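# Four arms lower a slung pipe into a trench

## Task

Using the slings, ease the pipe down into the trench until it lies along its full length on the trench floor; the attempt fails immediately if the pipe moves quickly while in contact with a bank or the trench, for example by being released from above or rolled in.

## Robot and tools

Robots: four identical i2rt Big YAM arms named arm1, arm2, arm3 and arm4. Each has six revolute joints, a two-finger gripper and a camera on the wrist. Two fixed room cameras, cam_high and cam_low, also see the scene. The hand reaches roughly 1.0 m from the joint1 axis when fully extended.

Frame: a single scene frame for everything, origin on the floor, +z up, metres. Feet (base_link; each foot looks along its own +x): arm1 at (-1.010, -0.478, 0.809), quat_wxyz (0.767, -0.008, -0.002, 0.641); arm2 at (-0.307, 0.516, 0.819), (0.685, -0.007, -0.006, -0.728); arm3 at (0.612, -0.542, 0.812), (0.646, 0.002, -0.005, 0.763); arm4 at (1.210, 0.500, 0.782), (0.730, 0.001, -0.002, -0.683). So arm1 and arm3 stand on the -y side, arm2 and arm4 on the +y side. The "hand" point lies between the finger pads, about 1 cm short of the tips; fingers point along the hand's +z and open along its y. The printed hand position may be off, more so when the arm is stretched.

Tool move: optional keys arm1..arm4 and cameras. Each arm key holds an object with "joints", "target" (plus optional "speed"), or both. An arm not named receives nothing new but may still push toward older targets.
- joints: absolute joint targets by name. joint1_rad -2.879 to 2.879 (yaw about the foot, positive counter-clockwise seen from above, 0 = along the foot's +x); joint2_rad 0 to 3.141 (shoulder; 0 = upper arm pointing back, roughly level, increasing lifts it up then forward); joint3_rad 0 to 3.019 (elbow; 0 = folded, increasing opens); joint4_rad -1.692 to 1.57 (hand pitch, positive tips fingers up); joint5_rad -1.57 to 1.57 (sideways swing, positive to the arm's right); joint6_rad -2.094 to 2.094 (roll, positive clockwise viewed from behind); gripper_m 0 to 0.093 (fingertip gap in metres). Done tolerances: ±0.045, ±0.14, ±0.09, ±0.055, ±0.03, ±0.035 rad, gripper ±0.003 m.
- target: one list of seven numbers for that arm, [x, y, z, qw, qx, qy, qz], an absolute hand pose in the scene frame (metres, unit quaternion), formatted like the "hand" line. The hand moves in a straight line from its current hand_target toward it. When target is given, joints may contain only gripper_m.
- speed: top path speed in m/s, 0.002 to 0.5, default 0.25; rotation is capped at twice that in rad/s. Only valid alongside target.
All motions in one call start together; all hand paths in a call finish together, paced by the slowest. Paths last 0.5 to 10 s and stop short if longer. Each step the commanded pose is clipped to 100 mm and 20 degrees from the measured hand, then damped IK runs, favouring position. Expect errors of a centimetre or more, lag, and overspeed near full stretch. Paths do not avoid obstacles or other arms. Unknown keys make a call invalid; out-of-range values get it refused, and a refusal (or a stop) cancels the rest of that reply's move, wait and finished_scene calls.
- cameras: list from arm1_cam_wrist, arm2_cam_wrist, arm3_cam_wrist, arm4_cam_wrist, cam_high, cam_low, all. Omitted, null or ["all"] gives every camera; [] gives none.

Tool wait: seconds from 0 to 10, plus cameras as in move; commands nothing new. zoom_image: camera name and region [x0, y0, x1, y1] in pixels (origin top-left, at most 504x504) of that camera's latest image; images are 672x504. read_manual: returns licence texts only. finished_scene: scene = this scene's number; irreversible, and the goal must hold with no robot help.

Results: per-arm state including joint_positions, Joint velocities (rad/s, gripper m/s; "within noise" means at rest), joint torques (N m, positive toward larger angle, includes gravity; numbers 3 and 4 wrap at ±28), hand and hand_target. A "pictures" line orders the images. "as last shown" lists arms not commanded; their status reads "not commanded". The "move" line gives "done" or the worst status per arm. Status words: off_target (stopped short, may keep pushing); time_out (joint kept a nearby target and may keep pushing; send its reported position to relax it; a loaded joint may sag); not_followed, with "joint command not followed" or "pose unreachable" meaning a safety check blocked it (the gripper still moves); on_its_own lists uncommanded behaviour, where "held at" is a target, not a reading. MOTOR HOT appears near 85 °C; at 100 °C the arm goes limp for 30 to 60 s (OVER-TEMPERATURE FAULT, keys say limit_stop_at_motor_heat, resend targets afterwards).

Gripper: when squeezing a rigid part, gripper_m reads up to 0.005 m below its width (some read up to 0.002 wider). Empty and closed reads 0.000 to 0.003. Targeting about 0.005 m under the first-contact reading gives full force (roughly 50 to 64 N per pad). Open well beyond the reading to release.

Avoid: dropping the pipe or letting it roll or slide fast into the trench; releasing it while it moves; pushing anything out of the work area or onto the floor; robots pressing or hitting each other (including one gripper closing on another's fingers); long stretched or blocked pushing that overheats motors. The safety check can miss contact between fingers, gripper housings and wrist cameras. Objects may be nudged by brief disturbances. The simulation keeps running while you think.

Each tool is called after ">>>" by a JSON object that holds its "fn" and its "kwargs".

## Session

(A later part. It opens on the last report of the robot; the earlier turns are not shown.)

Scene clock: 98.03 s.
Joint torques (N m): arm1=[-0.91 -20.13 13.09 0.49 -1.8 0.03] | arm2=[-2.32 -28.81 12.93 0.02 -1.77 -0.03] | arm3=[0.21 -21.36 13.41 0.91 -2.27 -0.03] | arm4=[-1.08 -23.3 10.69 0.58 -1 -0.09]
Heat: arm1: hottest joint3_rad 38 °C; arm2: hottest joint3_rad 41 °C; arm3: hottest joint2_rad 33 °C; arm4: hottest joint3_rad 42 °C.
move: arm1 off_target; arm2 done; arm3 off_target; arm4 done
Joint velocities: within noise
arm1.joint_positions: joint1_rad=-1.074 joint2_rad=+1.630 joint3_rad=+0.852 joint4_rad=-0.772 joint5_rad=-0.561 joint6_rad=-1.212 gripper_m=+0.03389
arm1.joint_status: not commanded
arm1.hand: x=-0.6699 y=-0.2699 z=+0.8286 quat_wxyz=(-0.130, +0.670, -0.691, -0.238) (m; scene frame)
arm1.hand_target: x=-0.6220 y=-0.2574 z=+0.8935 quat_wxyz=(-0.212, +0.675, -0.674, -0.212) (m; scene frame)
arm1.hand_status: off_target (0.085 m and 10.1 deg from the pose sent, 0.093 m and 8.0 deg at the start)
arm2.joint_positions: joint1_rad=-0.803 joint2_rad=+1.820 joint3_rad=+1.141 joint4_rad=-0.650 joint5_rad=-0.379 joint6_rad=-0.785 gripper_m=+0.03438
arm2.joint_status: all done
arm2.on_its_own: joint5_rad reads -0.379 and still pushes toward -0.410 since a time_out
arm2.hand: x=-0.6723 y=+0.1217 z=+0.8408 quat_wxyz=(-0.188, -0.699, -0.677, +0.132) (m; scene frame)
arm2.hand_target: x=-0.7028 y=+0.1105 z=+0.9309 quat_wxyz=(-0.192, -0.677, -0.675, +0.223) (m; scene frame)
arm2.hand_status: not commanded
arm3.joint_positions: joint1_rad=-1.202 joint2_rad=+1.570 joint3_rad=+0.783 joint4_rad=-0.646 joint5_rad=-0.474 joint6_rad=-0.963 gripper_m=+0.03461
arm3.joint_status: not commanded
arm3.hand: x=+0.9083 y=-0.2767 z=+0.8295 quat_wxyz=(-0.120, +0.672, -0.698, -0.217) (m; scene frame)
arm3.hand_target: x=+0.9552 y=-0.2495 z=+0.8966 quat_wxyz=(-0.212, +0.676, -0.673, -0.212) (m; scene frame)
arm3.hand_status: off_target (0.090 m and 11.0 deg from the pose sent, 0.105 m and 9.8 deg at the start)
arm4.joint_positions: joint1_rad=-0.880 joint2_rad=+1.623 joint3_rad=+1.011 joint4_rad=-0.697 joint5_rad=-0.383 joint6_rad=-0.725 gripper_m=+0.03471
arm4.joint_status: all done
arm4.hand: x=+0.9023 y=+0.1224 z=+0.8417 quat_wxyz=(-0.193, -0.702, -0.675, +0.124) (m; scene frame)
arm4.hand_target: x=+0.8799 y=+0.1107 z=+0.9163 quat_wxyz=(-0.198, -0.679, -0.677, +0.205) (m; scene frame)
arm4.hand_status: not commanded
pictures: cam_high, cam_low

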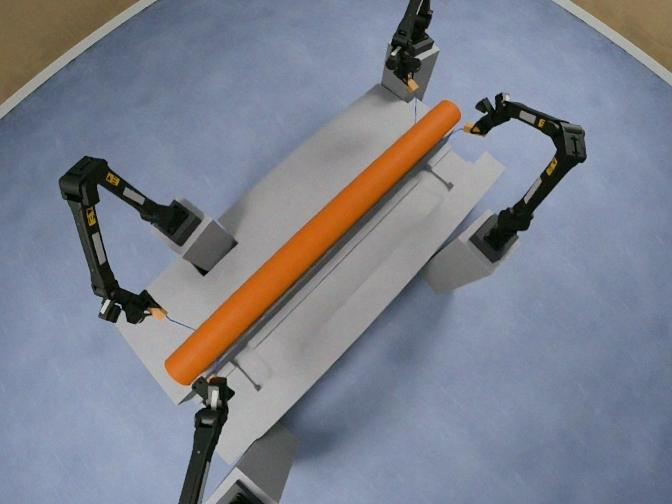

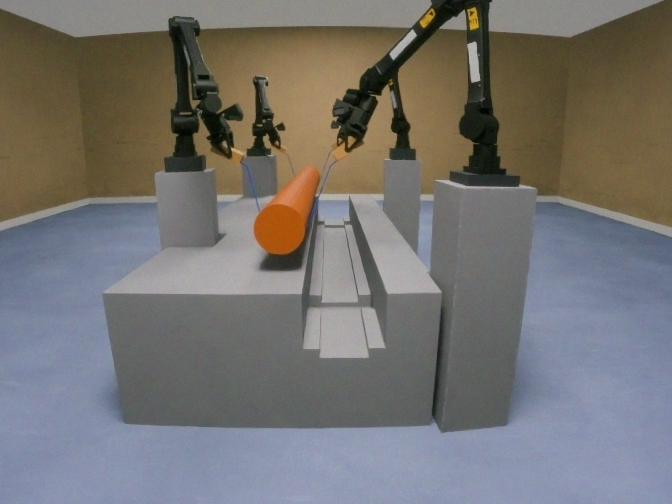

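>>> {"fn": "move", "kwargs": {"arm1": {"target": [-0.617, -0.184, 0.898, 0.2126, -0.6744, 0.6744, 0.2126], "speed": 0.1}, "arm2": {"target": [-0.688, 0.179, 0.915, 0.2126, 0.6744, 0.6744, -0.2126], "speed": 0.1}, "arm3": {"target": [0.950, -0.175, 0.903, 0.2126, -0.6744, 0.6744, 0.2126], "speed": 0.1}, "arm4": {"target": [0.888, 0.176, 0.913, 0.2126, 0.6744, 0.6744, -0.2126], "speed": 0.1}, "cameras": ["cam_low"]}}

>>> {"fn": "zoom_image", "kwargs": {"camera": "cam_low", "region": [200, 140, 452, 380]}}

Scene clock: 115.30 s.
Joint torques (N m): arm1=[-2.2 -17.85 14.2 0.92 -1.56 -0.01] | arm2=[-2.84 -25.35 11.85 -0.24 -2.2 -0.05] | arm3=[0.15 -22.53 12.97 1.09 -1.75 -0.01] | arm4=[-0.91 -20.48 10 0.47 -1.42 -0.08]
Heat: arm1: hottest joint3_rad 44 °C; arm2: hottest joint2_rad 43 °C; arm3: hottest joint3_rad 40 °C; arm4: hottest joint3_rad 42 °C.
move: arm1 off_target; arm2 off_target; arm3 off_target; arm4 off_target
Joint velocities: within noise
arm1.joint_positions: joint1_rad=-0.916 joint2_rad=+1.629 joint3_rad=+0.907 joint4_rad=-0.704 joint5_rad=-0.529 joint6_rad=-1.035 gripper_m=+0.03389
arm1.joint_status: not commanded
arm1.hand: x=-0.6678 y=-0.2039 z=+0.8431 quat_wxyz=(-0.141, +0.676, -0.688, -0.223) (m; scene frame)
arm1.hand_target: x=-0.6221 y=-0.1874 z=+0.8998 quat_wxyz=(-0.212, +0.675, -0.674, -0.212) (m; scene frame)
arm1.hand_status: off_target (0.077 m and 8.5 deg from the pose sent, 0.122 m and 10.1 deg at the start)
arm2.joint_positions: joint1_rad=-0.918 joint2_rad=+1.721 joint3_rad=+0.987 joint4_rad=-0.645 joint5_rad=-0.447 joint6_rad=-0.899 gripper_m=+0.03438
arm2.joint_status: not commanded
arm2.hand: x=-0.6585 y=+0.1916 z=+0.8397 quat_wxyz=(-0.209, -0.697, -0.673, +0.133) (m; scene frame)
arm2.hand_target: x=-0.6850 y=+0.1806 z=+0.9120 quat_wxyz=(-0.211, -0.674, -0.676, +0.212) (m; scene frame)
arm2.hand_status: off_target (0.082 m and 9.5 deg from the pose sent, 0.095 m and 10.1 deg at the start; pose on its path clipped on 5 of 71 steps)
arm3.joint_positions: joint1_rad=-1.047 joint2_rad=+1.624 joint3_rad=+0.870 joint4_rad=-0.594 joint5_rad=-0.429 joint6_rad=-0.801 gripper_m=+0.03461
arm3.joint_status: not commanded
arm3.hand: x=+0.9056 y=-0.2085 z=+0.8351 quat_wxyz=(-0.125, +0.676, -0.696, -0.207) (m; scene frame)
arm3.hand_target: x=+0.9451 y=-0.1797 z=+0.9044 quat_wxyz=(-0.212, +0.676, -0.674, -0.212) (m; scene frame)
arm3.hand_status: off_target (0.088 m and 10.4 deg from the pose sent, 0.132 m and 11.0 deg at the start)
arm4.joint_positions: joint1_rad=-0.999 joint2_rad=+1.502 joint3_rad=+0.873 joint4_rad=-0.700 joint5_rad=-0.448 joint6_rad=-0.842 gripper_m=+0.03471
arm4.joint_status: not commanded
arm4.hand: x=+0.9104 y=+0.1860 z=+0.8473 quat_wxyz=(-0.210, -0.697, -0.672, +0.138) (m; scene frame)
arm4.hand_target: x=+0.8903 y=+0.1770 z=+0.9101 quat_wxyz=(-0.211, -0.674, -0.675, +0.212) (m; scene frame)
arm4.hand_status: off_target (0.070 m and 8.9 deg from the pose sent, 0.090 m and 10.8 deg at the start)
pictures: cam_low

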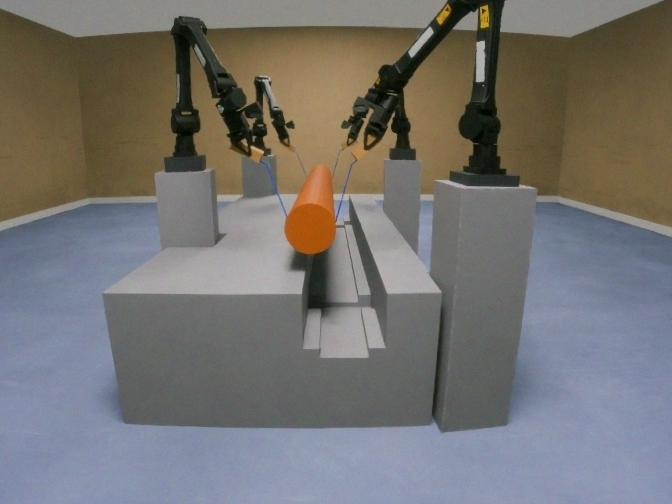

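Scaled by 2.000.

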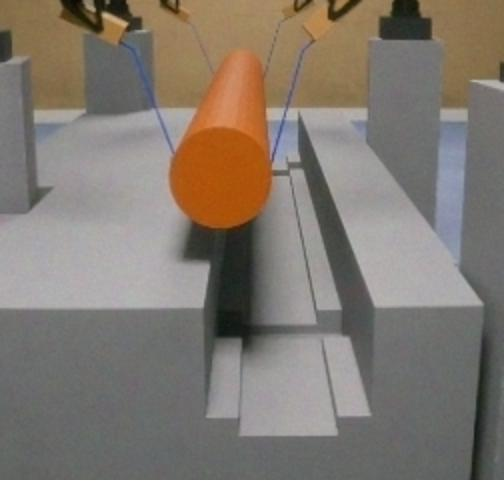

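>>> {"fn": "move", "kwargs": {"arm1": {"target": [-0.622, -0.065, 0.913, 0.2126, -0.6744, 0.6744, 0.2126], "speed": 0.1}, "arm2": {"target": [-0.683, 0.297, 0.897, 0.2126, 0.6744, 0.6744, -0.2126], "speed": 0.1}, "arm3": {"target": [0.945, -0.058, 0.919, 0.2126, -0.6744, 0.6744, 0.2126], "speed": 0.1}, "arm4": {"target": [0.890, 0.291, 0.898, 0.2126, 0.6744, 0.6744, -0.2126], "speed": 0.1}, "cameras": ["cam_low"]}}

>>> {"fn": "zoom_image", "kwargs": {"camera": "cam_low", "region": [200, 140, 452, 380]}}

Scene clock: 122.03 s.
Joint torques (N m): arm1=[-1.79 -21.07 15.17 1.37 -1.46 -0.01] | arm2=[-2.84 -21.36 10.66 -0.94 -2.21 -0.07] | arm3=[0.56 -27.05 13.91 1.09 -1.45 0.02] | arm4=[-1.55 -16.67 9.52 -0.18 -1.54 -0.07]
Heat: arm1: hottest joint3_rad 45 °C; arm2: hottest joint2_rad 43 °C; arm3: hottest joint3_rad 42 °C; arm4: hottest joint3_rad 41 °C.
move: arm1 off_target; arm2 off_target; arm3 off_target; arm4 off_target
Joint velocities: within noise
arm1.joint_positions: joint1_rad=-0.702 joint2_rad=+1.735 joint3_rad=+1.061 joint4_rad=-0.662 joint5_rad=-0.454 joint6_rad=-0.798 gripper_m=+0.03389
arm1.joint_status: not commanded
arm1.hand: x=-0.6713 y=-0.1001 z=+0.8426 quat_wxyz=(-0.128, +0.677, -0.694, -0.209) (m; scene frame)
arm1.hand_target: x=-0.6283 y=-0.0710 z=+0.9156 quat_wxyz=(-0.212, +0.675, -0.674, -0.212) (m; scene frame)
arm1.hand_status: off_target (0.093 m and 10.0 deg from the pose sent, 0.162 m and 8.5 deg at the start)
arm2.joint_positions: joint1_rad=-1.158 joint2_rad=+1.624 joint3_rad=+0.854 joint4_rad=-0.710 joint5_rad=-0.517 joint6_rad=-1.173 gripper_m=+0.03438
arm2.joint_status: not commanded
arm2.hand: x=-0.6571 y=+0.2980 z=+0.8404 quat_wxyz=(-0.222, -0.689, -0.674, +0.148) (m; scene frame)
arm2.hand_target: x=-0.6811 y=+0.2972 z=+0.8939 quat_wxyz=(-0.211, -0.674, -0.675, +0.212) (m; scene frame)
arm2.hand_status: off_target (0.062 m and 7.6 deg from the pose sent, 0.122 m and 9.5 deg at the start)
arm3.joint_positions: joint1_rad=-0.868 joint2_rad=+1.773 joint3_rad=+1.055 joint4_rad=-0.564 joint5_rad=-0.356 joint6_rad=-0.618 gripper_m=+0.03461
arm3.joint_status: not commanded
arm3.hand: x=+0.9018 y=-0.1081 z=+0.8281 quat_wxyz=(-0.123, +0.677, -0.699, -0.194) (m; scene frame)
arm3.hand_target: x=+0.9350 y=-0.0702 z=+0.9113 quat_wxyz=(-0.213, +0.675, -0.674, -0.212) (m; scene frame)
arm3.hand_status: off_target (0.112 m and 10.9 deg from the pose sent, 0.177 m and 10.4 deg at the start; pose on its path clipped on 42 of 63 steps)
arm4.joint_positions: joint1_rad=-1.271 joint2_rad=+1.393 joint3_rad=+0.750 joint4_rad=-0.815 joint5_rad=-0.531 joint6_rad=-1.147 gripper_m=+0.03470
arm4.joint_status: not commanded
arm4.hand: x=+0.9111 y=+0.2931 z=+0.8467 quat_wxyz=(-0.224, -0.691, -0.671, +0.149) (m; scene frame)
arm4.hand_target: x=+0.8915 y=+0.2908 z=+0.8952 quat_wxyz=(-0.211, -0.674, -0.675, +0.212) (m; scene frame)
arm4.hand_status: off_target (0.056 m and 7.6 deg from the pose sent, 0.118 m and 8.9 deg at the start)
pictures: cam_low

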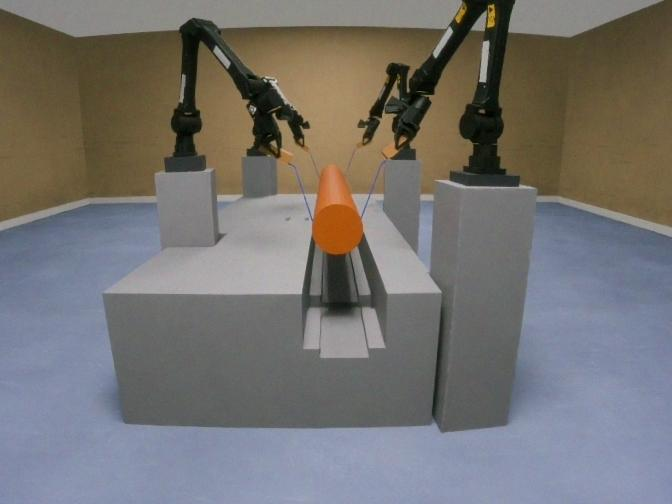

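Scaled by 2.000.

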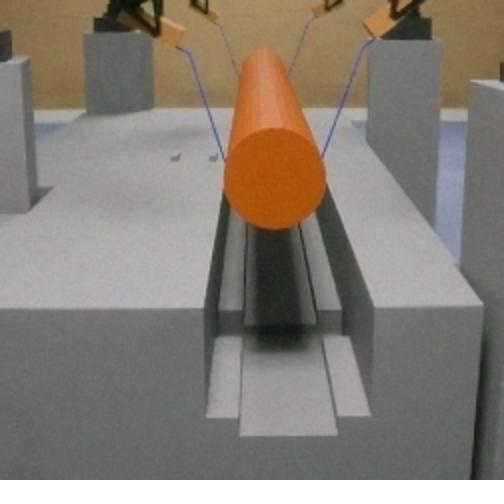

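>>> {"fn": "move", "kwargs": {"arm1": {"target": [-0.625, -0.051, 0.853, 0.2126, -0.6744, 0.6744, 0.2126], "speed": 0.08}, "arm2": {"target": [-0.684, 0.286, 0.833, 0.2126, 0.6744, 0.6744, -0.2126], "speed": 0.08}, "arm3": {"target": [0.940, -0.040, 0.861, 0.2126, -0.6744, 0.6744, 0.2126], "speed": 0.08}, "arm4": {"target": [0.888, 0.286, 0.831, 0.2126, 0.6744, 0.6744, -0.2126], "speed": 0.08}, "cameras": ["cam_low"]}}

>>> {"fn": "zoom_image", "kwargs": {"camera": "cam_low", "region": [200, 140, 452, 380]}}

Scene clock: 129.70 s.
Joint torques (N m): arm1=[-1.61 -22.42 11.79 1.8 -1.4 0.06] | arm2=[-1.32 -19.78 9.07 0.2 -2.34 0.1] | arm3=[1.03 -28.63 12.04 1.81 -1.46 -0.01] | arm4=[-0.85 -14.62 8.08 0.87 -1.63 0.03]
Heat: arm1: hottest joint3_rad 48 °C; arm2: hottest joint2_rad 43 °C; arm3: hottest joint3_rad 44 °C; arm4: hottest joint3_rad 40 °C.
move: arm1 off_target; arm2 off_target; arm3 off_target; arm4 off_target
Joint velocities: within noise
arm1.joint_positions: joint1_rad=-0.679 joint2_rad=+1.852 joint3_rad=+1.061 joint4_rad=-0.517 joint5_rad=-0.444 joint6_rad=-0.771 gripper_m=+0.03389
arm1.joint_status: not commanded
arm1.hand: x=-0.6648 y=-0.0822 z=+0.7924 quat_wxyz=(-0.136, +0.677, -0.693, -0.207) (m; scene frame)
arm1.hand_target: x=-0.6289 y=-0.0548 z=+0.8548 quat_wxyz=(-0.212, +0.675, -0.674, -0.212) (m; scene frame)
arm1.hand_status: off_target (0.079 m and 9.1 deg from the pose sent, 0.068 m and 10.0 deg at the start)
arm2.joint_positions: joint1_rad=-1.158 joint2_rad=+1.733 joint3_rad=+0.808 joint4_rad=-0.545 joint5_rad=-0.512 joint6_rad=-1.166 gripper_m=+0.03438
arm2.joint_status: not commanded
arm2.hand: x=-0.6563 y=+0.2982 z=+0.7895 quat_wxyz=(-0.218, -0.690, -0.673, +0.152) (m; scene frame)
arm2.hand_target: x=-0.6824 y=+0.2869 z=+0.8321 quat_wxyz=(-0.212, -0.674, -0.675, +0.212) (m; scene frame)
arm2.hand_status: off_target (0.053 m and 7.2 deg from the pose sent, 0.030 m and 7.6 deg at the start)
arm3.joint_positions: joint1_rad=-0.844 joint2_rad=+1.890 joint3_rad=+1.065 joint4_rad=-0.454 joint5_rad=-0.343 joint6_rad=-0.590 gripper_m=+0.03461
arm3.joint_status: not commanded
arm3.hand: x=+0.9017 y=-0.0920 z=+0.7793 quat_wxyz=(-0.120, +0.676, -0.701, -0.191) (m; scene frame)
arm3.hand_target: x=+0.9338 y=-0.0485 z=+0.8601 quat_wxyz=(-0.213, +0.675, -0.674, -0.212) (m; scene frame)
arm3.hand_status: off_target (0.104 m and 11.3 deg from the pose sent, 0.085 m and 10.9 deg at the start; pose on its path clipped on 17 of 44 steps)
arm4.joint_positions: joint1_rad=-1.271 joint2_rad=+1.493 joint3_rad=+0.676 joint4_rad=-0.627 joint5_rad=-0.528 joint6_rad=-1.148 gripper_m=+0.03471
arm4.joint_status: not commanded
arm4.hand: x=+0.9140 y=+0.2944 z=+0.7954 quat_wxyz=(-0.220, -0.689, -0.673, +0.155) (m; scene frame)
arm4.hand_target: x=+0.8892 y=+0.2866 z=+0.8304 quat_wxyz=(-0.212, -0.674, -0.675, +0.212) (m; scene frame)
arm4.hand_status: off_target (0.045 m and 6.8 deg from the pose sent, 0.029 m and 7.6 deg at the start)
pictures: cam_low

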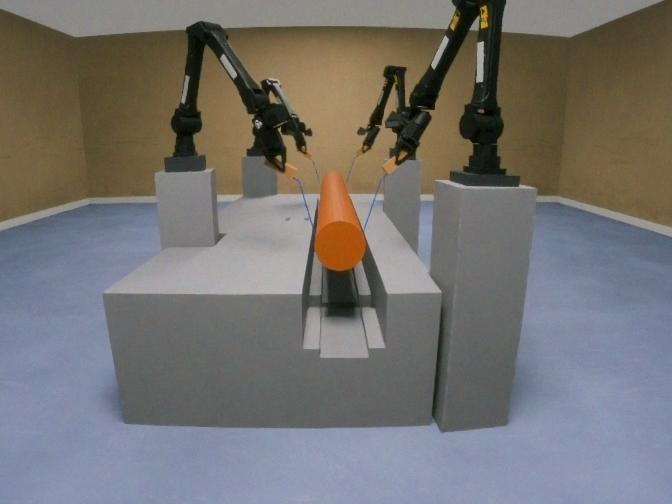

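Scaled by 2.000.

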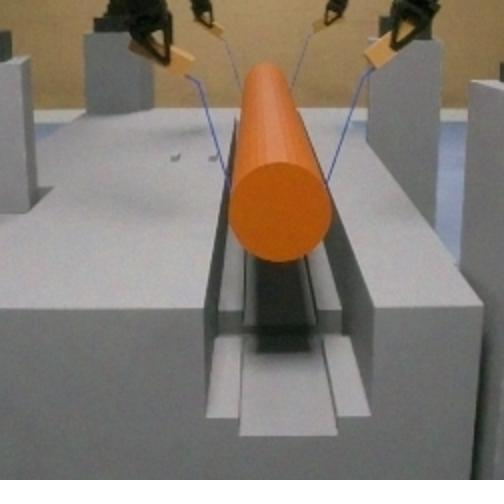

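>>> {"fn": "move", "kwargs": {"arm1": {"target": [-0.627, -0.044, 0.791, 0.2126, -0.6744, 0.6744, 0.2126], "speed": 0.08}, "arm2": {"target": [-0.683, 0.286, 0.772, 0.2126, 0.6744, 0.6744, -0.2126], "speed": 0.08}, "arm3": {"target": [0.938, -0.034, 0.804, 0.2126, -0.6744, 0.6744, 0.2126], "speed": 0.08}, "arm4": {"target": [0.888, 0.289, 0.767, 0.2126, 0.6744, 0.6744, -0.2126], "speed": 0.08}, "cameras": ["cam_low"]}}

>>> {"fn": "zoom_image", "kwargs": {"camera": "cam_low", "region": [200, 140, 452, 380]}}

Scene clock: 141.40 s.
Joint torques (N m): arm1=[-1.26 -22.53 9.05 2.14 -1.42 0.04] | arm2=[-1.44 -20.6 6.95 0.36 -2.47 0.08] | arm3=[1.32 -29.57 10.33 1.99 -1.51 0] | arm4=[-1.49 -15.33 5.98 0.99 -1.66 -0.07]
Heat: arm1: hottest joint3_rad 49 °C; arm2: hottest joint3_rad 42 °C; arm3: hottest joint3_rad 45 °C; arm4: hottest joint3_rad 40 °C.
move: arm1 off_target; arm2 off_target; arm3 off_target; arm4 off_target
Joint velocities: within noise
arm1.joint_positions: joint1_rad=-0.665 joint2_rad=+1.972 joint3_rad=+1.061 joint4_rad=-0.368 joint5_rad=-0.438 joint6_rad=-0.757 gripper_m=+0.03390
arm1.joint_status: not commanded
arm1.hand: x=-0.6599 y=-0.0708 z=+0.7406 quat_wxyz=(-0.146, +0.678, -0.690, -0.205) (m; scene frame)
arm1.hand_target: x=-0.6292 y=-0.0464 z=+0.7921 quat_wxyz=(-0.212, +0.675, -0.674, -0.212) (m; scene frame)
arm1.hand_status: off_target (0.066 m and 7.9 deg from the pose sent, 0.054 m and 9.1 deg at the start)
arm2.joint_positions: joint1_rad=-1.158 joint2_rad=+1.881 joint3_rad=+0.784 joint4_rad=-0.368 joint5_rad=-0.509 joint6_rad=-1.165 gripper_m=+0.03438
arm2.joint_status: not commanded
arm2.hand: x=-0.6541 y=+0.2985 z=+0.7315 quat_wxyz=(-0.216, -0.690, -0.673, +0.153) (m; scene frame)
arm2.hand_target: x=-0.6818 y=+0.2868 z=+0.7708 quat_wxyz=(-0.212, -0.674, -0.675, +0.212) (m; scene frame)
arm2.hand_status: off_target (0.051 m and 7.1 deg from the pose sent, 0.034 m and 7.2 deg at the start)
arm3.joint_positions: joint1_rad=-0.836 joint2_rad=+2.003 joint3_rad=+1.065 joint4_rad=-0.331 joint5_rad=-0.337 joint6_rad=-0.581 gripper_m=+0.03461
arm3.joint_status: not commanded
arm3.hand: x=+0.9027 y=-0.0848 z=+0.7295 quat_wxyz=(-0.124, +0.676, -0.701, -0.189) (m; scene frame)
arm3.hand_target: x=+0.9341 y=-0.0394 z=+0.8060 quat_wxyz=(-0.212, +0.675, -0.674, -0.212) (m; scene frame)
arm3.hand_status: off_target (0.097 m and 10.9 deg from the pose sent, 0.073 m and 11.3 deg at the start)
arm4.joint_positions: joint1_rad=-1.271 joint2_rad=+1.654 joint3_rad=+0.629 joint4_rad=-0.413 joint5_rad=-0.529 joint6_rad=-1.150 gripper_m=+0.03471
arm4.joint_status: not commanded
arm4.hand: x=+0.9153 y=+0.2945 z=+0.7365 quat_wxyz=(-0.219, -0.688, -0.674, +0.158) (m; scene frame)
arm4.hand_target: x=+0.8889 y=+0.2895 z=+0.7661 quat_wxyz=(-0.211, -0.674, -0.675, +0.212) (m; scene frame)
arm4.hand_status: off_target (0.041 m and 6.5 deg from the pose sent, 0.039 m and 6.8 deg at the start)
pictures: cam_low

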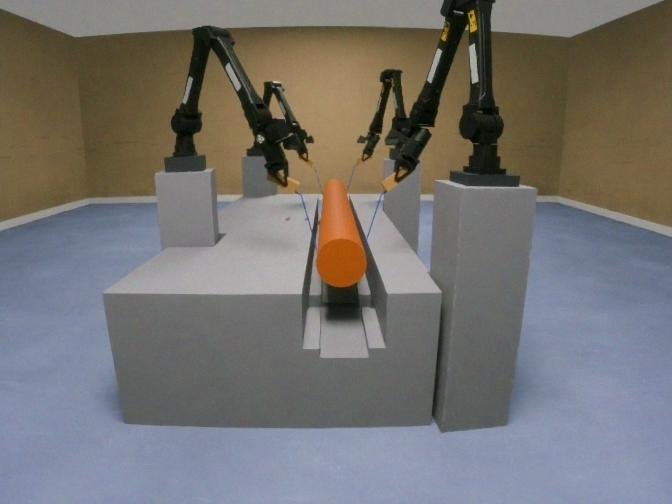

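Scaled by 2.000.

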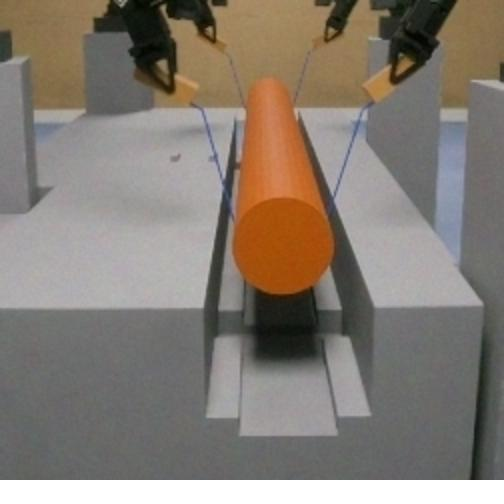

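>>> {"fn": "move", "kwargs": {"arm1": {"target": [-0.629, -0.047, 0.732, 0.2126, -0.6744, 0.6744, 0.2126], "speed": 0.08}, "arm2": {"target": [-0.683, 0.286, 0.713, 0.2126, 0.6744, 0.6744, -0.2126], "speed": 0.08}, "arm3": {"target": [0.938, -0.034, 0.745, 0.2126, -0.6744, 0.6744, 0.2126], "speed": 0.08}, "arm4": {"target": [0.888, 0.289, 0.704, 0.2126, 0.6744, 0.6744, -0.2126], "speed": 0.08}, "cameras": ["cam_low"]}}

>>> {"fn": "zoom_image", "kwargs": {"camera": "cam_low", "region": [200, 140, 452, 380]}}

Scene clock: 147.90 s.
Joint torques (N m): arm1=[-1.67 -22.89 6.87 2.21 -1.38 0.08] | arm2=[-1.55 -21.25 5.52 0.39 -2.53 0.04] | arm3=[1.03 -30.15 8.57 2.07 -1.57 -0.02] | arm4=[-1.61 -16.44 3.86 1.16 -1.61 -0.05]
Heat: arm1: hottest joint3_rad 48 °C; arm2: hottest joint3_rad 41 °C; arm3: hottest joint3_rad 44 °C; arm4: hottest joint3_rad 39 °C.
move: arm1 off_target; arm2 off_target; arm3 off_target; arm4 off_target
Joint velocities: within noise
arm1.joint_positions: joint1_rad=-0.665 joint2_rad=+2.090 joint3_rad=+1.061 joint4_rad=-0.230 joint5_rad=-0.438 joint6_rad=-0.756 gripper_m=+0.03390
arm1.joint_status: not commanded
arm1.hand: x=-0.6565 y=-0.0686 z=+0.6895 quat_wxyz=(-0.156, +0.679, -0.688, -0.205) (m; scene frame)
arm1.hand_target: x=-0.6303 y=-0.0485 z=+0.7322 quat_wxyz=(-0.212, +0.675, -0.674, -0.212) (m; scene frame)
arm1.hand_status: off_target (0.055 m and 6.7 deg from the pose sent, 0.040 m and 7.9 deg at the start)
arm2.joint_positions: joint1_rad=-1.158 joint2_rad=+2.041 joint3_rad=+0.782 joint4_rad=-0.206 joint5_rad=-0.508 joint6_rad=-1.165 gripper_m=+0.03438
arm2.joint_status: not commanded
arm2.hand: x=-0.6490 y=+0.2996 z=+0.6744 quat_wxyz=(-0.216, -0.691, -0.673, +0.153) (m; scene frame)
arm2.hand_target: x=-0.6816 y=+0.2870 z=+0.7119 quat_wxyz=(-0.212, -0.674, -0.675, +0.212) (m; scene frame)
arm2.hand_status: off_target (0.053 m and 7.1 deg from the pose sent, 0.037 m and 7.1 deg at the start)
arm3.joint_positions: joint1_rad=-0.836 joint2_rad=+2.123 joint3_rad=+1.065 joint4_rad=-0.199 joint5_rad=-0.335 joint6_rad=-0.580 gripper_m=+0.03461
arm3.joint_status: not commanded
arm3.hand: x=+0.9032 y=-0.0843 z=+0.6767 quat_wxyz=(-0.130, +0.676, -0.700, -0.190) (m; scene frame)
arm3.hand_target: x=+0.9349 y=-0.0384 z=+0.7465 quat_wxyz=(-0.212, +0.675, -0.674, -0.212) (m; scene frame)
arm3.hand_status: off_target (0.092 m and 10.3 deg from the pose sent, 0.064 m and 10.9 deg at the start)
arm4.joint_positions: joint1_rad=-1.272 joint2_rad=+1.850 joint3_rad=+0.618 joint4_rad=-0.201 joint5_rad=-0.530 joint6_rad=-1.152 gripper_m=+0.03471
arm4.joint_status: not commanded
arm4.hand: x=+0.9151 y=+0.2943 z=+0.6764 quat_wxyz=(-0.218, -0.687, -0.675, +0.161) (m; scene frame)
arm4.hand_target: x=+0.8888 y=+0.2895 z=+0.7029 quat_wxyz=(-0.211, -0.674, -0.675, +0.212) (m; scene frame)
arm4.hand_status: off_target (0.039 m and 6.1 deg from the pose sent, 0.043 m and 6.5 deg at the start)
pictures: cam_low

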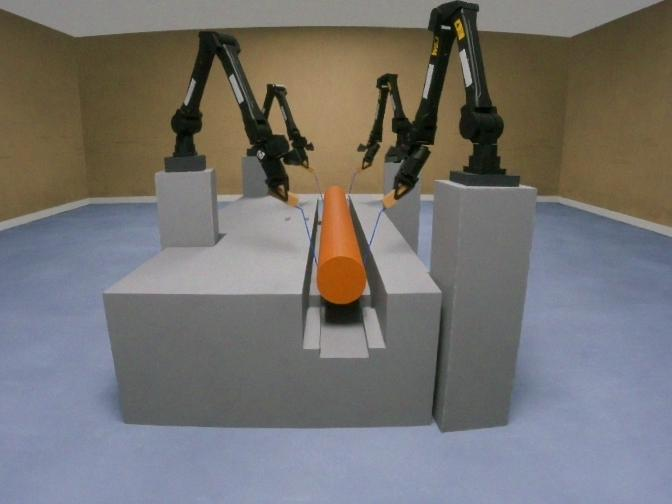

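Scaled by 2.000.

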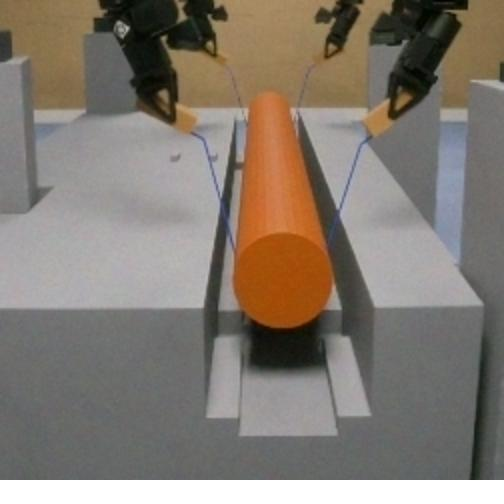

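>>> {"fn": "move", "kwargs": {"arm1": {"target": [-0.631, -0.049, 0.678, 0.2126, -0.6744, 0.6744, 0.2126], "speed": 0.07}, "arm2": {"target": [-0.684, 0.286, 0.665, 0.2126, 0.6744, 0.6744, -0.2126], "speed": 0.07}, "arm3": {"target": [0.938, -0.030, 0.692, 0.2126, -0.6744, 0.6744, 0.2126], "speed": 0.07}, "arm4": {"target": [0.888, 0.291, 0.656, 0.2126, 0.6744, 0.6744, -0.2126], "speed": 0.07}, "cameras": ["cam_low"]}}

>>> {"fn": "zoom_image", "kwargs": {"camera": "cam_low", "region": [200, 140, 452, 380]}}

Scene clock: 154.03 s.
Joint torques (N m): arm1=[-1.85 -22.89 6.26 2.32 -1.41 0.06] | arm2=[-1.85 -21.36 4.63 0.35 -2.56 0.01] | arm3=[1.08 -30.45 7.94 2.13 -1.57 0] | arm4=[-1.26 -16.56 3.23 1.05 -1.61 -0.07]
Heat: arm1: hottest joint3_rad 46 °C; arm2: hottest joint5_rad 41 °C; arm3: hottest joint3_rad 43 °C; arm4: hottest joint3_rad 38 °C.
move: arm1 off_target; arm2 off_target; arm3 off_target; arm4 off_target
Joint velocities: within noise
arm1.joint_positions: joint1_rad=-0.664 joint2_rad=+2.204 joint3_rad=+1.057 joint4_rad=-0.109 joint5_rad=-0.437 joint6_rad=-0.755 gripper_m=+0.03390
arm1.joint_status: not commanded
arm1.hand: x=-0.6611 y=-0.0735 z=+0.6392 quat_wxyz=(-0.158, +0.679, -0.688, -0.204) (m; scene frame)
arm1.hand_target: x=-0.6323 y=-0.0505 z=+0.6786 quat_wxyz=(-0.212, +0.675, -0.674, -0.212) (m; scene frame)
arm1.hand_status: off_target (0.055 m and 6.5 deg from the pose sent, 0.034 m and 6.7 deg at the start)
arm2.joint_positions: joint1_rad=-1.158 joint2_rad=+2.176 joint3_rad=+0.800 joint4_rad=-0.088 joint5_rad=-0.507 joint6_rad=-1.165 gripper_m=+0.03438
arm2.joint_status: not commanded
arm2.hand: x=-0.6459 y=+0.3002 z=+0.6294 quat_wxyz=(-0.215, -0.691, -0.673, +0.153) (m; scene frame)
arm2.hand_target: x=-0.6827 y=+0.2872 z=+0.6644 quat_wxyz=(-0.212, -0.674, -0.675, +0.212) (m; scene frame)
arm2.hand_status: off_target (0.054 m and 7.0 deg from the pose sent, 0.039 m and 7.1 deg at the start)
arm3.joint_positions: joint1_rad=-0.832 joint2_rad=+2.241 joint3_rad=+1.080 joint4_rad=-0.093 joint5_rad=-0.333 joint6_rad=-0.577 gripper_m=+0.03461
arm3.joint_status: not commanded
arm3.hand: x=+0.9004 y=-0.0844 z=+0.6276 quat_wxyz=(-0.132, +0.676, -0.700, -0.189) (m; scene frame)
arm3.hand_target: x=+0.9349 y=-0.0344 z=+0.6940 quat_wxyz=(-0.212, +0.675, -0.674, -0.212) (m; scene frame)
arm3.hand_status: off_target (0.092 m and 10.1 deg from the pose sent, 0.066 m and 10.3 deg at the start)
arm4.joint_positions: joint1_rad=-1.279 joint2_rad=+2.004 joint3_rad=+0.618 joint4_rad=-0.048 joint5_rad=-0.532 joint6_rad=-1.158 gripper_m=+0.03471
arm4.joint_status: not commanded
arm4.hand: x=+0.9197 y=+0.2982 z=+0.6313 quat_wxyz=(-0.218, -0.687, -0.674, +0.162) (m; scene frame)
arm4.hand_target: x=+0.8889 y=+0.2917 z=+0.6554 quat_wxyz=(-0.211, -0.674, -0.675, +0.212) (m; scene frame)
arm4.hand_status: off_target (0.041 m and 6.0 deg from the pose sent, 0.034 m and 6.1 deg at the start)
pictures: cam_low

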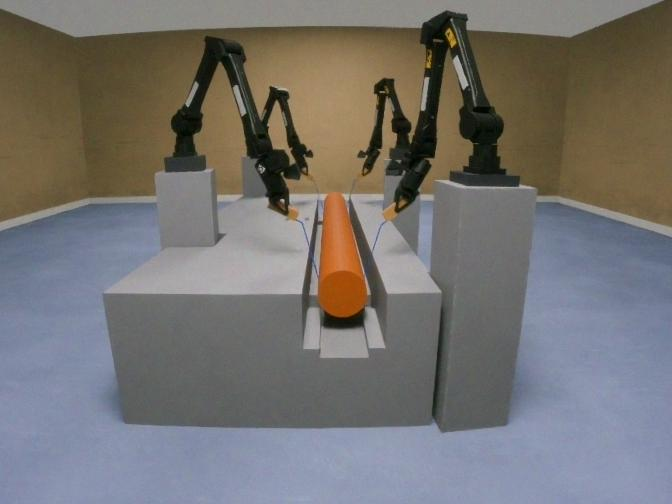

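Scaled by 2.000.

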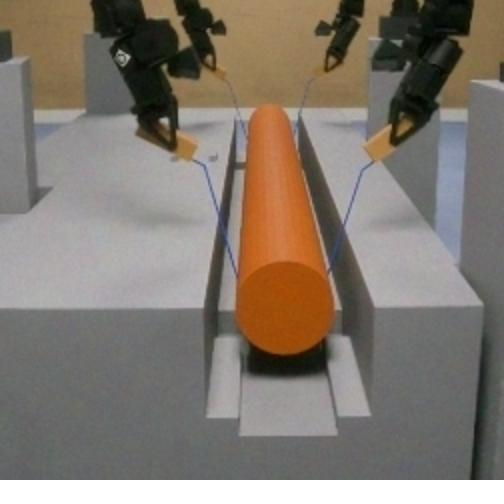

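>>> {"fn": "move", "kwargs": {"arm1": {"target": [-0.632, -0.046, 0.641, 0.2126, -0.6744, 0.6744, 0.2126], "speed": 0.05}, "arm2": {"target": [-0.684, 0.287, 0.635, 0.2126, 0.6744, 0.6744, -0.2126], "speed": 0.05}, "arm3": {"target": [0.938, -0.029, 0.661, 0.2126, -0.6744, 0.6744, 0.2126], "speed": 0.05}, "arm4": {"target": [0.888, 0.290, 0.622, 0.2126, 0.6744, 0.6744, -0.2126], "speed": 0.05}, "cameras": ["cam_low"]}}

>>> {"fn": "zoom_image", "kwargs": {"camera": "cam_low", "region": [200, 140, 452, 380]}}

Scene clock: 158.43 s.
Joint torques (N m): arm1=[-1.44 -22.59 6.79 2.04 -1.32 0.05] | arm2=[-2.08 -21.89 3.22 0.39 -2.64 -0.03] | arm3=[1.14 -31.09 7.21 2.25 -1.59 0] | arm4=[-1.32 -16.85 2.06 1.13 -1.54 -0.01]
Heat: arm1: hottest joint3_rad 45 °C; arm2: hottest joint5_rad 42 °C; arm3: hottest joint3_rad 42 °C; arm4: hottest joint3_rad 37 °C.
move: arm1 off_target; arm2 off_target; arm3 off_target; arm4 off_target
Joint velocities: within noise
arm1.joint_positions: joint1_rad=-0.659 joint2_rad=+2.280 joint3_rad=+1.059 joint4_rad=-0.034 joint5_rad=-0.437 joint6_rad=-0.748 gripper_m=+0.03390
arm1.joint_status: not commanded
arm1.hand: x=-0.6682 y=-0.0771 z=+0.6060 quat_wxyz=(-0.156, +0.678, -0.688, -0.205) (m; scene frame)
arm1.hand_target: x=-0.6336 y=-0.0480 z=+0.6429 quat_wxyz=(-0.212, +0.675, -0.674, -0.212) (m; scene frame)
arm1.hand_status: off_target (0.059 m and 6.7 deg from the pose sent, 0.040 m and 6.5 deg at the start)
arm2.joint_positions: joint1_rad=-1.158 joint2_rad=+2.266 joint3_rad=+0.831 joint4_rad=-0.022 joint5_rad=-0.506 joint6_rad=-1.165 gripper_m=+0.03438
arm2.joint_status: not commanded
arm2.hand: x=-0.6482 y=+0.2990 z=+0.6000 quat_wxyz=(-0.213, -0.690, -0.674, +0.156) (m; scene frame)
arm2.hand_target: x=-0.6828 y=+0.2880 z=+0.6339 quat_wxyz=(-0.212, -0.674, -0.675, +0.212) (m; scene frame)
arm2.hand_status: off_target (0.051 m and 6.8 deg from the pose sent, 0.041 m and 7.0 deg at the start)
arm3.joint_positions: joint1_rad=-0.831 joint2_rad=+2.316 joint3_rad=+1.099 joint4_rad=-0.039 joint5_rad=-0.332 joint6_rad=-0.576 gripper_m=+0.03461
arm3.joint_status: not commanded
arm3.hand: x=+0.8990 y=-0.0859 z=+0.5969 quat_wxyz=(-0.130, +0.676, -0.700, -0.189) (m; scene frame)
arm3.hand_target: x=+0.9350 y=-0.0335 z=+0.6631 quat_wxyz=(-0.212, +0.675, -0.674, -0.212) (m; scene frame)
arm3.hand_status: off_target (0.094 m and 10.3 deg from the pose sent, 0.075 m and 10.1 deg at the start)
arm4.joint_positions: joint1_rad=-1.279 joint2_rad=+2.118 joint3_rad=+0.645 joint4_rad=+0.050 joint5_rad=-0.534 joint6_rad=-1.160 gripper_m=+0.03471
arm4.joint_status: not commanded
arm4.hand: x=+0.9160 y=+0.2963 z=+0.6000 quat_wxyz=(-0.217, -0.685, -0.675, +0.168) (m; scene frame)
arm4.hand_target: x=+0.8886 y=+0.2905 z=+0.6214 quat_wxyz=(-0.212, -0.674, -0.675, +0.212) (m; scene frame)
arm4.hand_status: off_target (0.036 m and 5.3 deg from the pose sent, 0.034 m and 6.0 deg at the start)
pictures: cam_low

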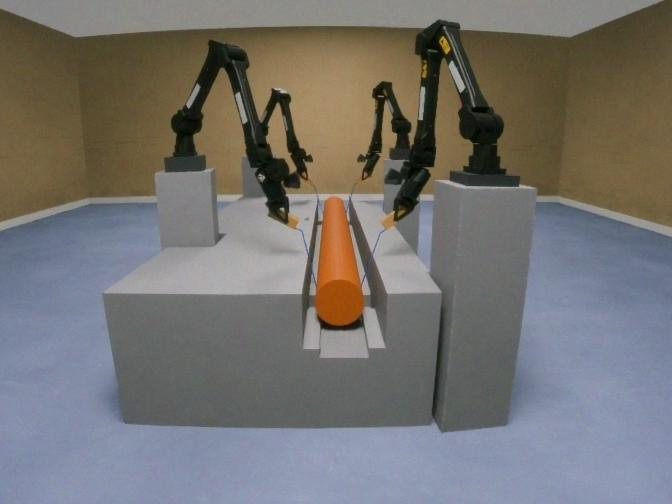

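Scaled by 2.000.

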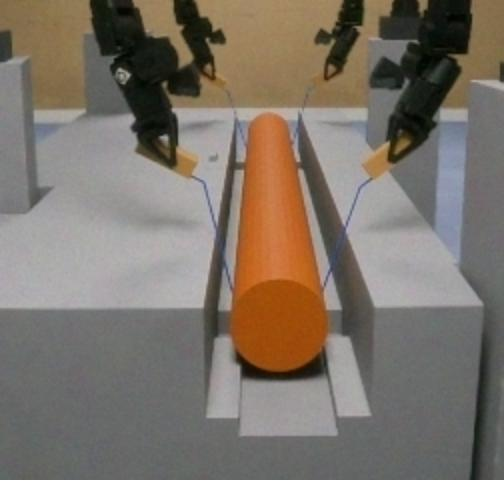

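>>> {"fn": "wait", "kwargs": {"seconds": 0.3, "cameras": ["cam_low"]}}

>>> {"fn": "zoom_image", "kwargs": {"camera": "cam_low", "region": [200, 140, 452, 380]}}

Scene clock: 162.07 s.
Joint torques (N m): arm1=[-1.79 -22.65 6.69 2.15 -1.34 0.05] | arm2=[-2.08 -21.77 3.21 0.4 -2.63 -0.03] | arm3=[1.03 -30.92 7.19 2.17 -1.58 0] | arm4=[-1.32 -16.85 2.09 1.1 -1.55 -0.01]
Heat: arm1: hottest joint3_rad 44 °C; arm2: hottest joint5_rad 43 °C; arm3: hottest joint3_rad 42 °C; arm4: hottest joint3_rad 37 °C.
Joint velocities: within noise
arm1.joint_positions: joint1_rad=-0.659 joint2_rad=+2.280 joint3_rad=+1.061 joint4_rad=-0.034 joint5_rad=-0.437 joint6_rad=-0.748 gripper_m=+0.03390
arm1.joint_status: not commanded
arm1.hand: x=-0.6671 y=-0.0761 z=+0.6065 quat_wxyz=(-0.158, +0.678, -0.688, -0.205) (m; scene frame)
arm1.hand_target: x=-0.6335 y=-0.0480 z=+0.6429 quat_wxyz=(-0.212, +0.675, -0.674, -0.212) (m; scene frame)
arm1.hand_status: off_target (0.058 m and 6.6 deg from the pose sent, 0.040 m and 6.5 deg at the start)
arm2.joint_positions: joint1_rad=-1.158 joint2_rad=+2.266 joint3_rad=+0.831 joint4_rad=-0.022 joint5_rad=-0.506 joint6_rad=-1.165 gripper_m=+0.03438
arm2.joint_status: not commanded
arm2.hand: x=-0.6482 y=+0.2990 z=+0.6000 quat_wxyz=(-0.213, -0.690, -0.674, +0.156) (m; scene frame)
arm2.hand_target: x=-0.6828 y=+0.2880 z=+0.6339 quat_wxyz=(-0.212, -0.674, -0.675, +0.212) (m; scene frame)
arm2.hand_status: off_target (0.051 m and 6.8 deg from the pose sent, 0.041 m and 7.0 deg at the start)
arm3.joint_positions: joint1_rad=-0.831 joint2_rad=+2.316 joint3_rad=+1.100 joint4_rad=-0.037 joint5_rad=-0.332 joint6_rad=-0.576 gripper_m=+0.03461
arm3.joint_status: not commanded
arm3.hand: x=+0.8997 y=-0.0850 z=+0.5974 quat_wxyz=(-0.132, +0.676, -0.700, -0.189) (m; scene frame)
arm3.hand_target: x=+0.9352 y=-0.0334 z=+0.6632 quat_wxyz=(-0.212, +0.675, -0.674, -0.212) (m; scene frame)
arm3.hand_status: off_target (0.093 m and 10.1 deg from the pose sent, 0.075 m and 10.1 deg at the start)
arm4.joint_positions: joint1_rad=-1.279 joint2_rad=+2.118 joint3_rad=+0.645 joint4_rad=+0.050 joint5_rad=-0.534 joint6_rad=-1.160 gripper_m=+0.03471
arm4.joint_status: not commanded
arm4.hand: x=+0.9160 y=+0.2963 z=+0.6000 quat_wxyz=(-0.217, -0.685, -0.675, +0.168) (m; scene frame)
arm4.hand_target: x=+0.8886 y=+0.2905 z=+0.6214 quat_wxyz=(-0.212, -0.674, -0.675, +0.212) (m; scene frame)
arm4.hand_status: off_target (0.036 m and 5.3 deg from the pose sent, 0.034 m and 6.0 deg at the start)
wait: 0.30 s; at rest from the start
pictures: cam_low

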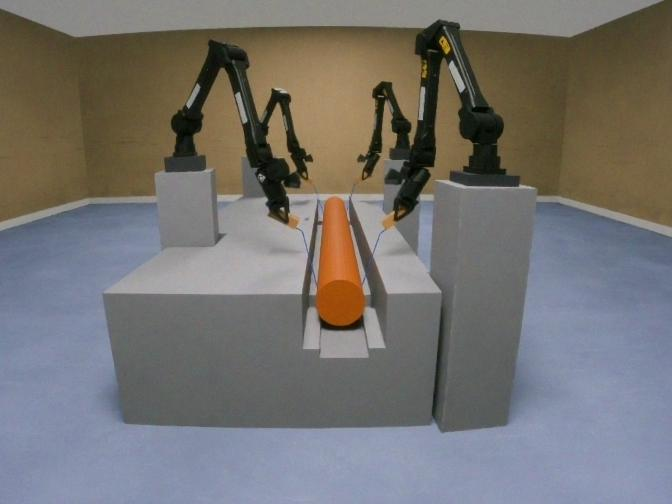

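Scaled by 2.000.

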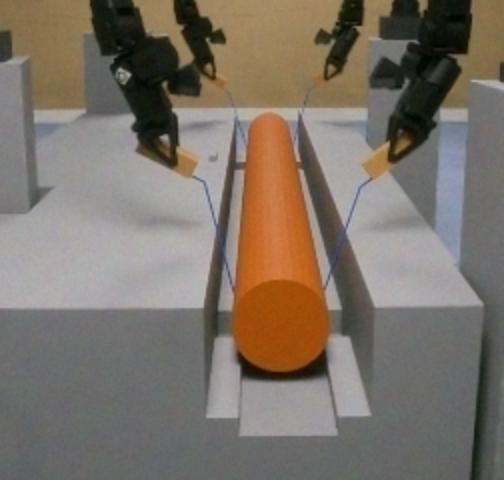

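>>> {"fn": "move", "kwargs": {"arm1": {"target": [-0.630, -0.044, 0.625, 0.2126, -0.6744, 0.6744, 0.2126], "speed": 0.035}, "arm2": {"target": [-0.684, 0.289, 0.617, 0.2126, 0.6744, 0.6744, -0.2126], "speed": 0.035}, "arm3": {"target": [0.938, -0.019, 0.646, 0.2126, -0.6744, 0.6744, 0.2126], "speed": 0.035}, "arm4": {"target": [0.888, 0.300, 0.603, 0.2126, 0.6744, 0.6744, -0.2126], "speed": 0.035}, "cameras": ["cam_low"]}}

>>> {"fn": "zoom_image", "kwargs": {"camera": "cam_low", "region": [200, 140, 452, 380]}}

Scene clock: 167.07 s.
Joint torques (N m): arm1=[-1.38 -22.36 6.71 2.26 -1.32 0.04] | arm2=[-2.55 -21.71 2.7 0.57 -2.65 -0.06] | arm3=[1.26 -31.15 7.1 2.32 -1.58 0] | arm4=[-1.61 -16.73 1.33 1.16 -1.44 -0.06]
Heat: arm1: hottest joint3_rad 43 °C; arm2: hottest joint5_rad 44 °C; arm3: hottest joint3_rad 41 °C; arm4: hottest joint5_rad 37 °C.
move: arm1 off_target; arm2 off_target; arm3 off_target; arm4 off_target
Joint velocities: within noise
arm1.joint_positions: joint1_rad=-0.659 joint2_rad=+2.323 joint3_rad=+1.082 joint4_rad=-0.013 joint5_rad=-0.436 joint6_rad=-0.747 gripper_m=+0.03390
arm1.joint_status: not commanded
arm1.hand: x=-0.6654 y=-0.0748 z=+0.5905 quat_wxyz=(-0.157, +0.678, -0.689, -0.205) (m; scene frame)
arm1.hand_target: x=-0.6313 y=-0.0459 z=+0.6268 quat_wxyz=(-0.213, +0.675, -0.674, -0.212) (m; scene frame)
arm1.hand_status: off_target (0.058 m and 6.6 deg from the pose sent, 0.052 m and 6.6 deg at the start)
arm2.joint_positions: joint1_rad=-1.158 joint2_rad=+2.317 joint3_rad=+0.848 joint4_rad=+0.012 joint5_rad=-0.506 joint6_rad=-1.169 gripper_m=+0.03438
arm2.joint_status: not commanded
arm2.hand: x=-0.6480 y=+0.2988 z=+0.5834 quat_wxyz=(-0.213, -0.689, -0.675, +0.157) (m; scene frame)
arm2.hand_target: x=-0.6831 y=+0.2900 z=+0.6160 quat_wxyz=(-0.211, -0.674, -0.675, +0.212) (m; scene frame)
arm2.hand_status: off_target (0.050 m and 6.6 deg from the pose sent, 0.041 m and 6.7 deg at the start)
arm3.joint_positions: joint1_rad=-0.821 joint2_rad=+2.359 joint3_rad=+1.134 joint4_rad=-0.025 joint5_rad=-0.327 joint6_rad=-0.566 gripper_m=+0.03461
arm3.joint_status: not commanded
arm3.hand: x=+0.8997 y=-0.0769 z=+0.5825 quat_wxyz=(-0.132, +0.676, -0.700, -0.188) (m; scene frame)
arm3.hand_target: x=+0.9350 y=-0.0234 z=+0.6482 quat_wxyz=(-0.212, +0.675, -0.674, -0.212) (m; scene frame)
arm3.hand_status: off_target (0.094 m and 10.1 deg from the pose sent, 0.091 m and 10.1 deg at the start)
arm4.joint_positions: joint1_rad=-1.302 joint2_rad=+2.177 joint3_rad=+0.660 joint4_rad=+0.085 joint5_rad=-0.542 joint6_rad=-1.188 gripper_m=+0.03471
arm4.joint_status: not commanded
arm4.hand: x=+0.9140 y=+0.3026 z=+0.5836 quat_wxyz=(-0.218, -0.683, -0.676, +0.171) (m; scene frame)
arm4.hand_target: x=+0.8885 y=+0.3004 z=+0.6024 quat_wxyz=(-0.212, -0.674, -0.675, +0.212) (m; scene frame)
arm4.hand_status: off_target (0.033 m and 4.9 deg from the pose sent, 0.028 m and 5.3 deg at the start)
pictures: cam_low

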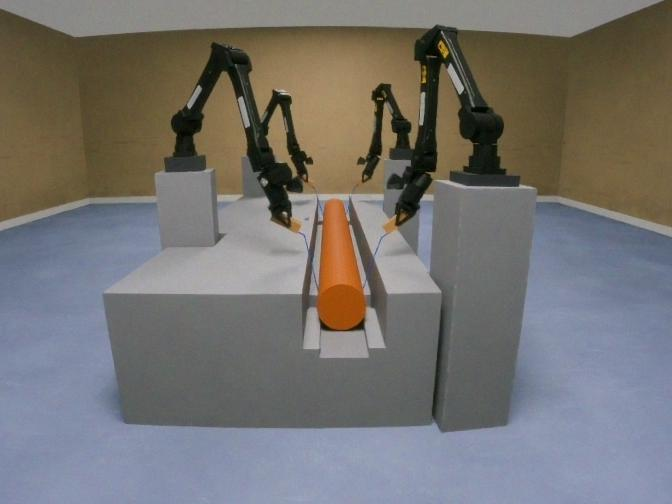

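Scaled by 2.000.

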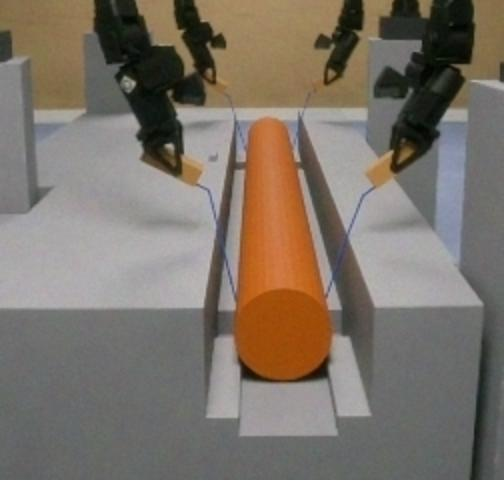

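>>> {"fn": "move", "kwargs": {"arm1": {"target": [-0.629, -0.044, 0.611, 0.2126, -0.6744, 0.6744, 0.2126], "speed": 0.025}, "arm2": {"target": [-0.684, 0.290, 0.603, 0.2126, 0.6744, 0.6744, -0.2126], "speed": 0.025}, "arm3": {"target": [0.937, -0.015, 0.634, 0.2126, -0.6744, 0.6744, 0.2126], "speed": 0.025}, "arm4": {"target": [0.888, 0.303, 0.588, 0.2126, 0.6744, 0.6744, -0.2126], "speed": 0.025}, "cameras": ["cam_low"]}}

>>> {"fn": "zoom_image", "kwargs": {"camera": "cam_low", "region": [200, 140, 452, 380]}}

Scene clock: 170.83 s.
Joint torques (N m): arm1=[-1.32 -22.42 6.24 2.32 -1.31 0] | arm2=[-2.78 -22.01 2.02 0.47 -2.62 -0.05] | arm3=[1.49 -30.27 7.17 2.36 -1.56 0.03] | arm4=[-1.61 -15.97 1.03 1.11 -1.13 -0.04]
Heat: arm1: hottest joint3_rad 43 °C; arm2: hottest joint5_rad 44 °C; arm3: hottest joint3_rad 41 °C; arm4: hottest joint5_rad 37 °C.
move: arm1 off_target; arm2 off_target; arm3 off_target; arm4 off_target
Joint velocities: within noise
arm1.joint_positions: joint1_rad=-0.658 joint2_rad=+2.357 joint3_rad=+1.097 joint4_rad=+0.008 joint5_rad=-0.436 joint6_rad=-0.747 gripper_m=+0.03390
arm1.joint_status: not commanded
arm1.hand: x=-0.6644 y=-0.0736 z=+0.5782 quat_wxyz=(-0.158, +0.678, -0.688, -0.205) (m; scene frame)
arm1.hand_target: x=-0.6304 y=-0.0459 z=+0.6126 quat_wxyz=(-0.212, +0.675, -0.674, -0.212) (m; scene frame)
arm1.hand_status: off_target (0.057 m and 6.5 deg from the pose sent, 0.052 m and 6.7 deg at the start)
arm2.joint_positions: joint1_rad=-1.158 joint2_rad=+2.359 joint3_rad=+0.867 joint4_rad=+0.038 joint5_rad=-0.508 joint6_rad=-1.173 gripper_m=+0.03438
arm2.joint_status: not commanded
arm2.hand: x=-0.6491 y=+0.2979 z=+0.5696 quat_wxyz=(-0.213, -0.687, -0.677, +0.158) (m; scene frame)
arm2.hand_target: x=-0.6830 y=+0.2909 z=+0.6017 quat_wxyz=(-0.211, -0.674, -0.675, +0.212) (m; scene frame)
arm2.hand_status: off_target (0.049 m and 6.4 deg from the pose sent, 0.042 m and 6.6 deg at the start)
arm3.joint_positions: joint1_rad=-0.817 joint2_rad=+2.380 joint3_rad=+1.150 joint4_rad=-0.009 joint5_rad=-0.325 joint6_rad=-0.561 gripper_m=+0.03461
arm3.joint_status: not commanded
arm3.hand: x=+0.9016 y=-0.0718 z=+0.5761 quat_wxyz=(-0.136, +0.676, -0.700, -0.188) (m; scene frame)
arm3.hand_target: x=+0.9343 y=-0.0191 z=+0.6365 quat_wxyz=(-0.212, +0.675, -0.674, -0.212) (m; scene frame)
arm3.hand_status: off_target (0.088 m and 9.6 deg from the pose sent, 0.089 m and 10.1 deg at the start)
arm4.joint_positions: joint1_rad=-1.311 joint2_rad=+2.218 joint3_rad=+0.674 joint4_rad=+0.117 joint5_rad=-0.552 joint6_rad=-1.199 gripper_m=+0.03471
arm4.joint_status: not commanded
arm4.hand: x=+0.9111 y=+0.3035 z=+0.5729 quat_wxyz=(-0.220, -0.681, -0.676, +0.177) (m; scene frame)
arm4.hand_target: x=+0.8884 y=+0.3033 z=+0.5876 quat_wxyz=(-0.212, -0.674, -0.675, +0.212) (m; scene frame)
arm4.hand_status: off_target (0.028 m and 4.2 deg from the pose sent, 0.026 m and 4.9 deg at the start)
pictures: cam_low

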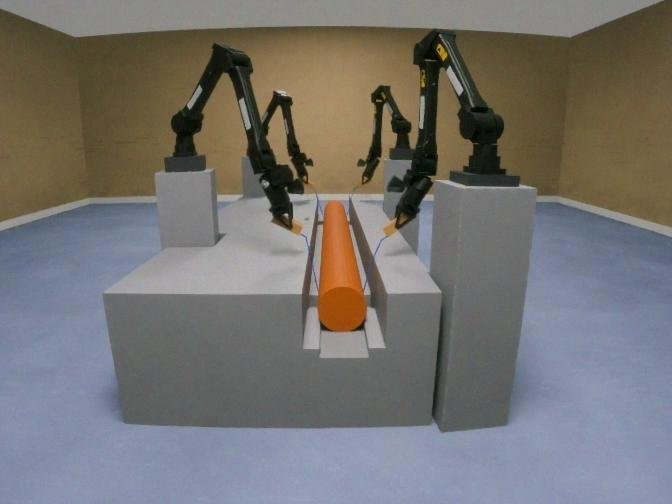

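Scaled by 2.000.

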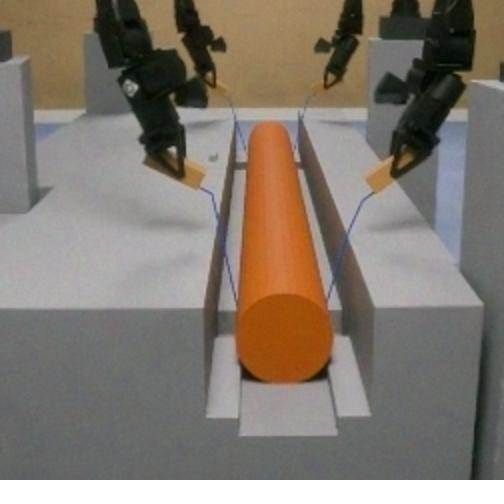

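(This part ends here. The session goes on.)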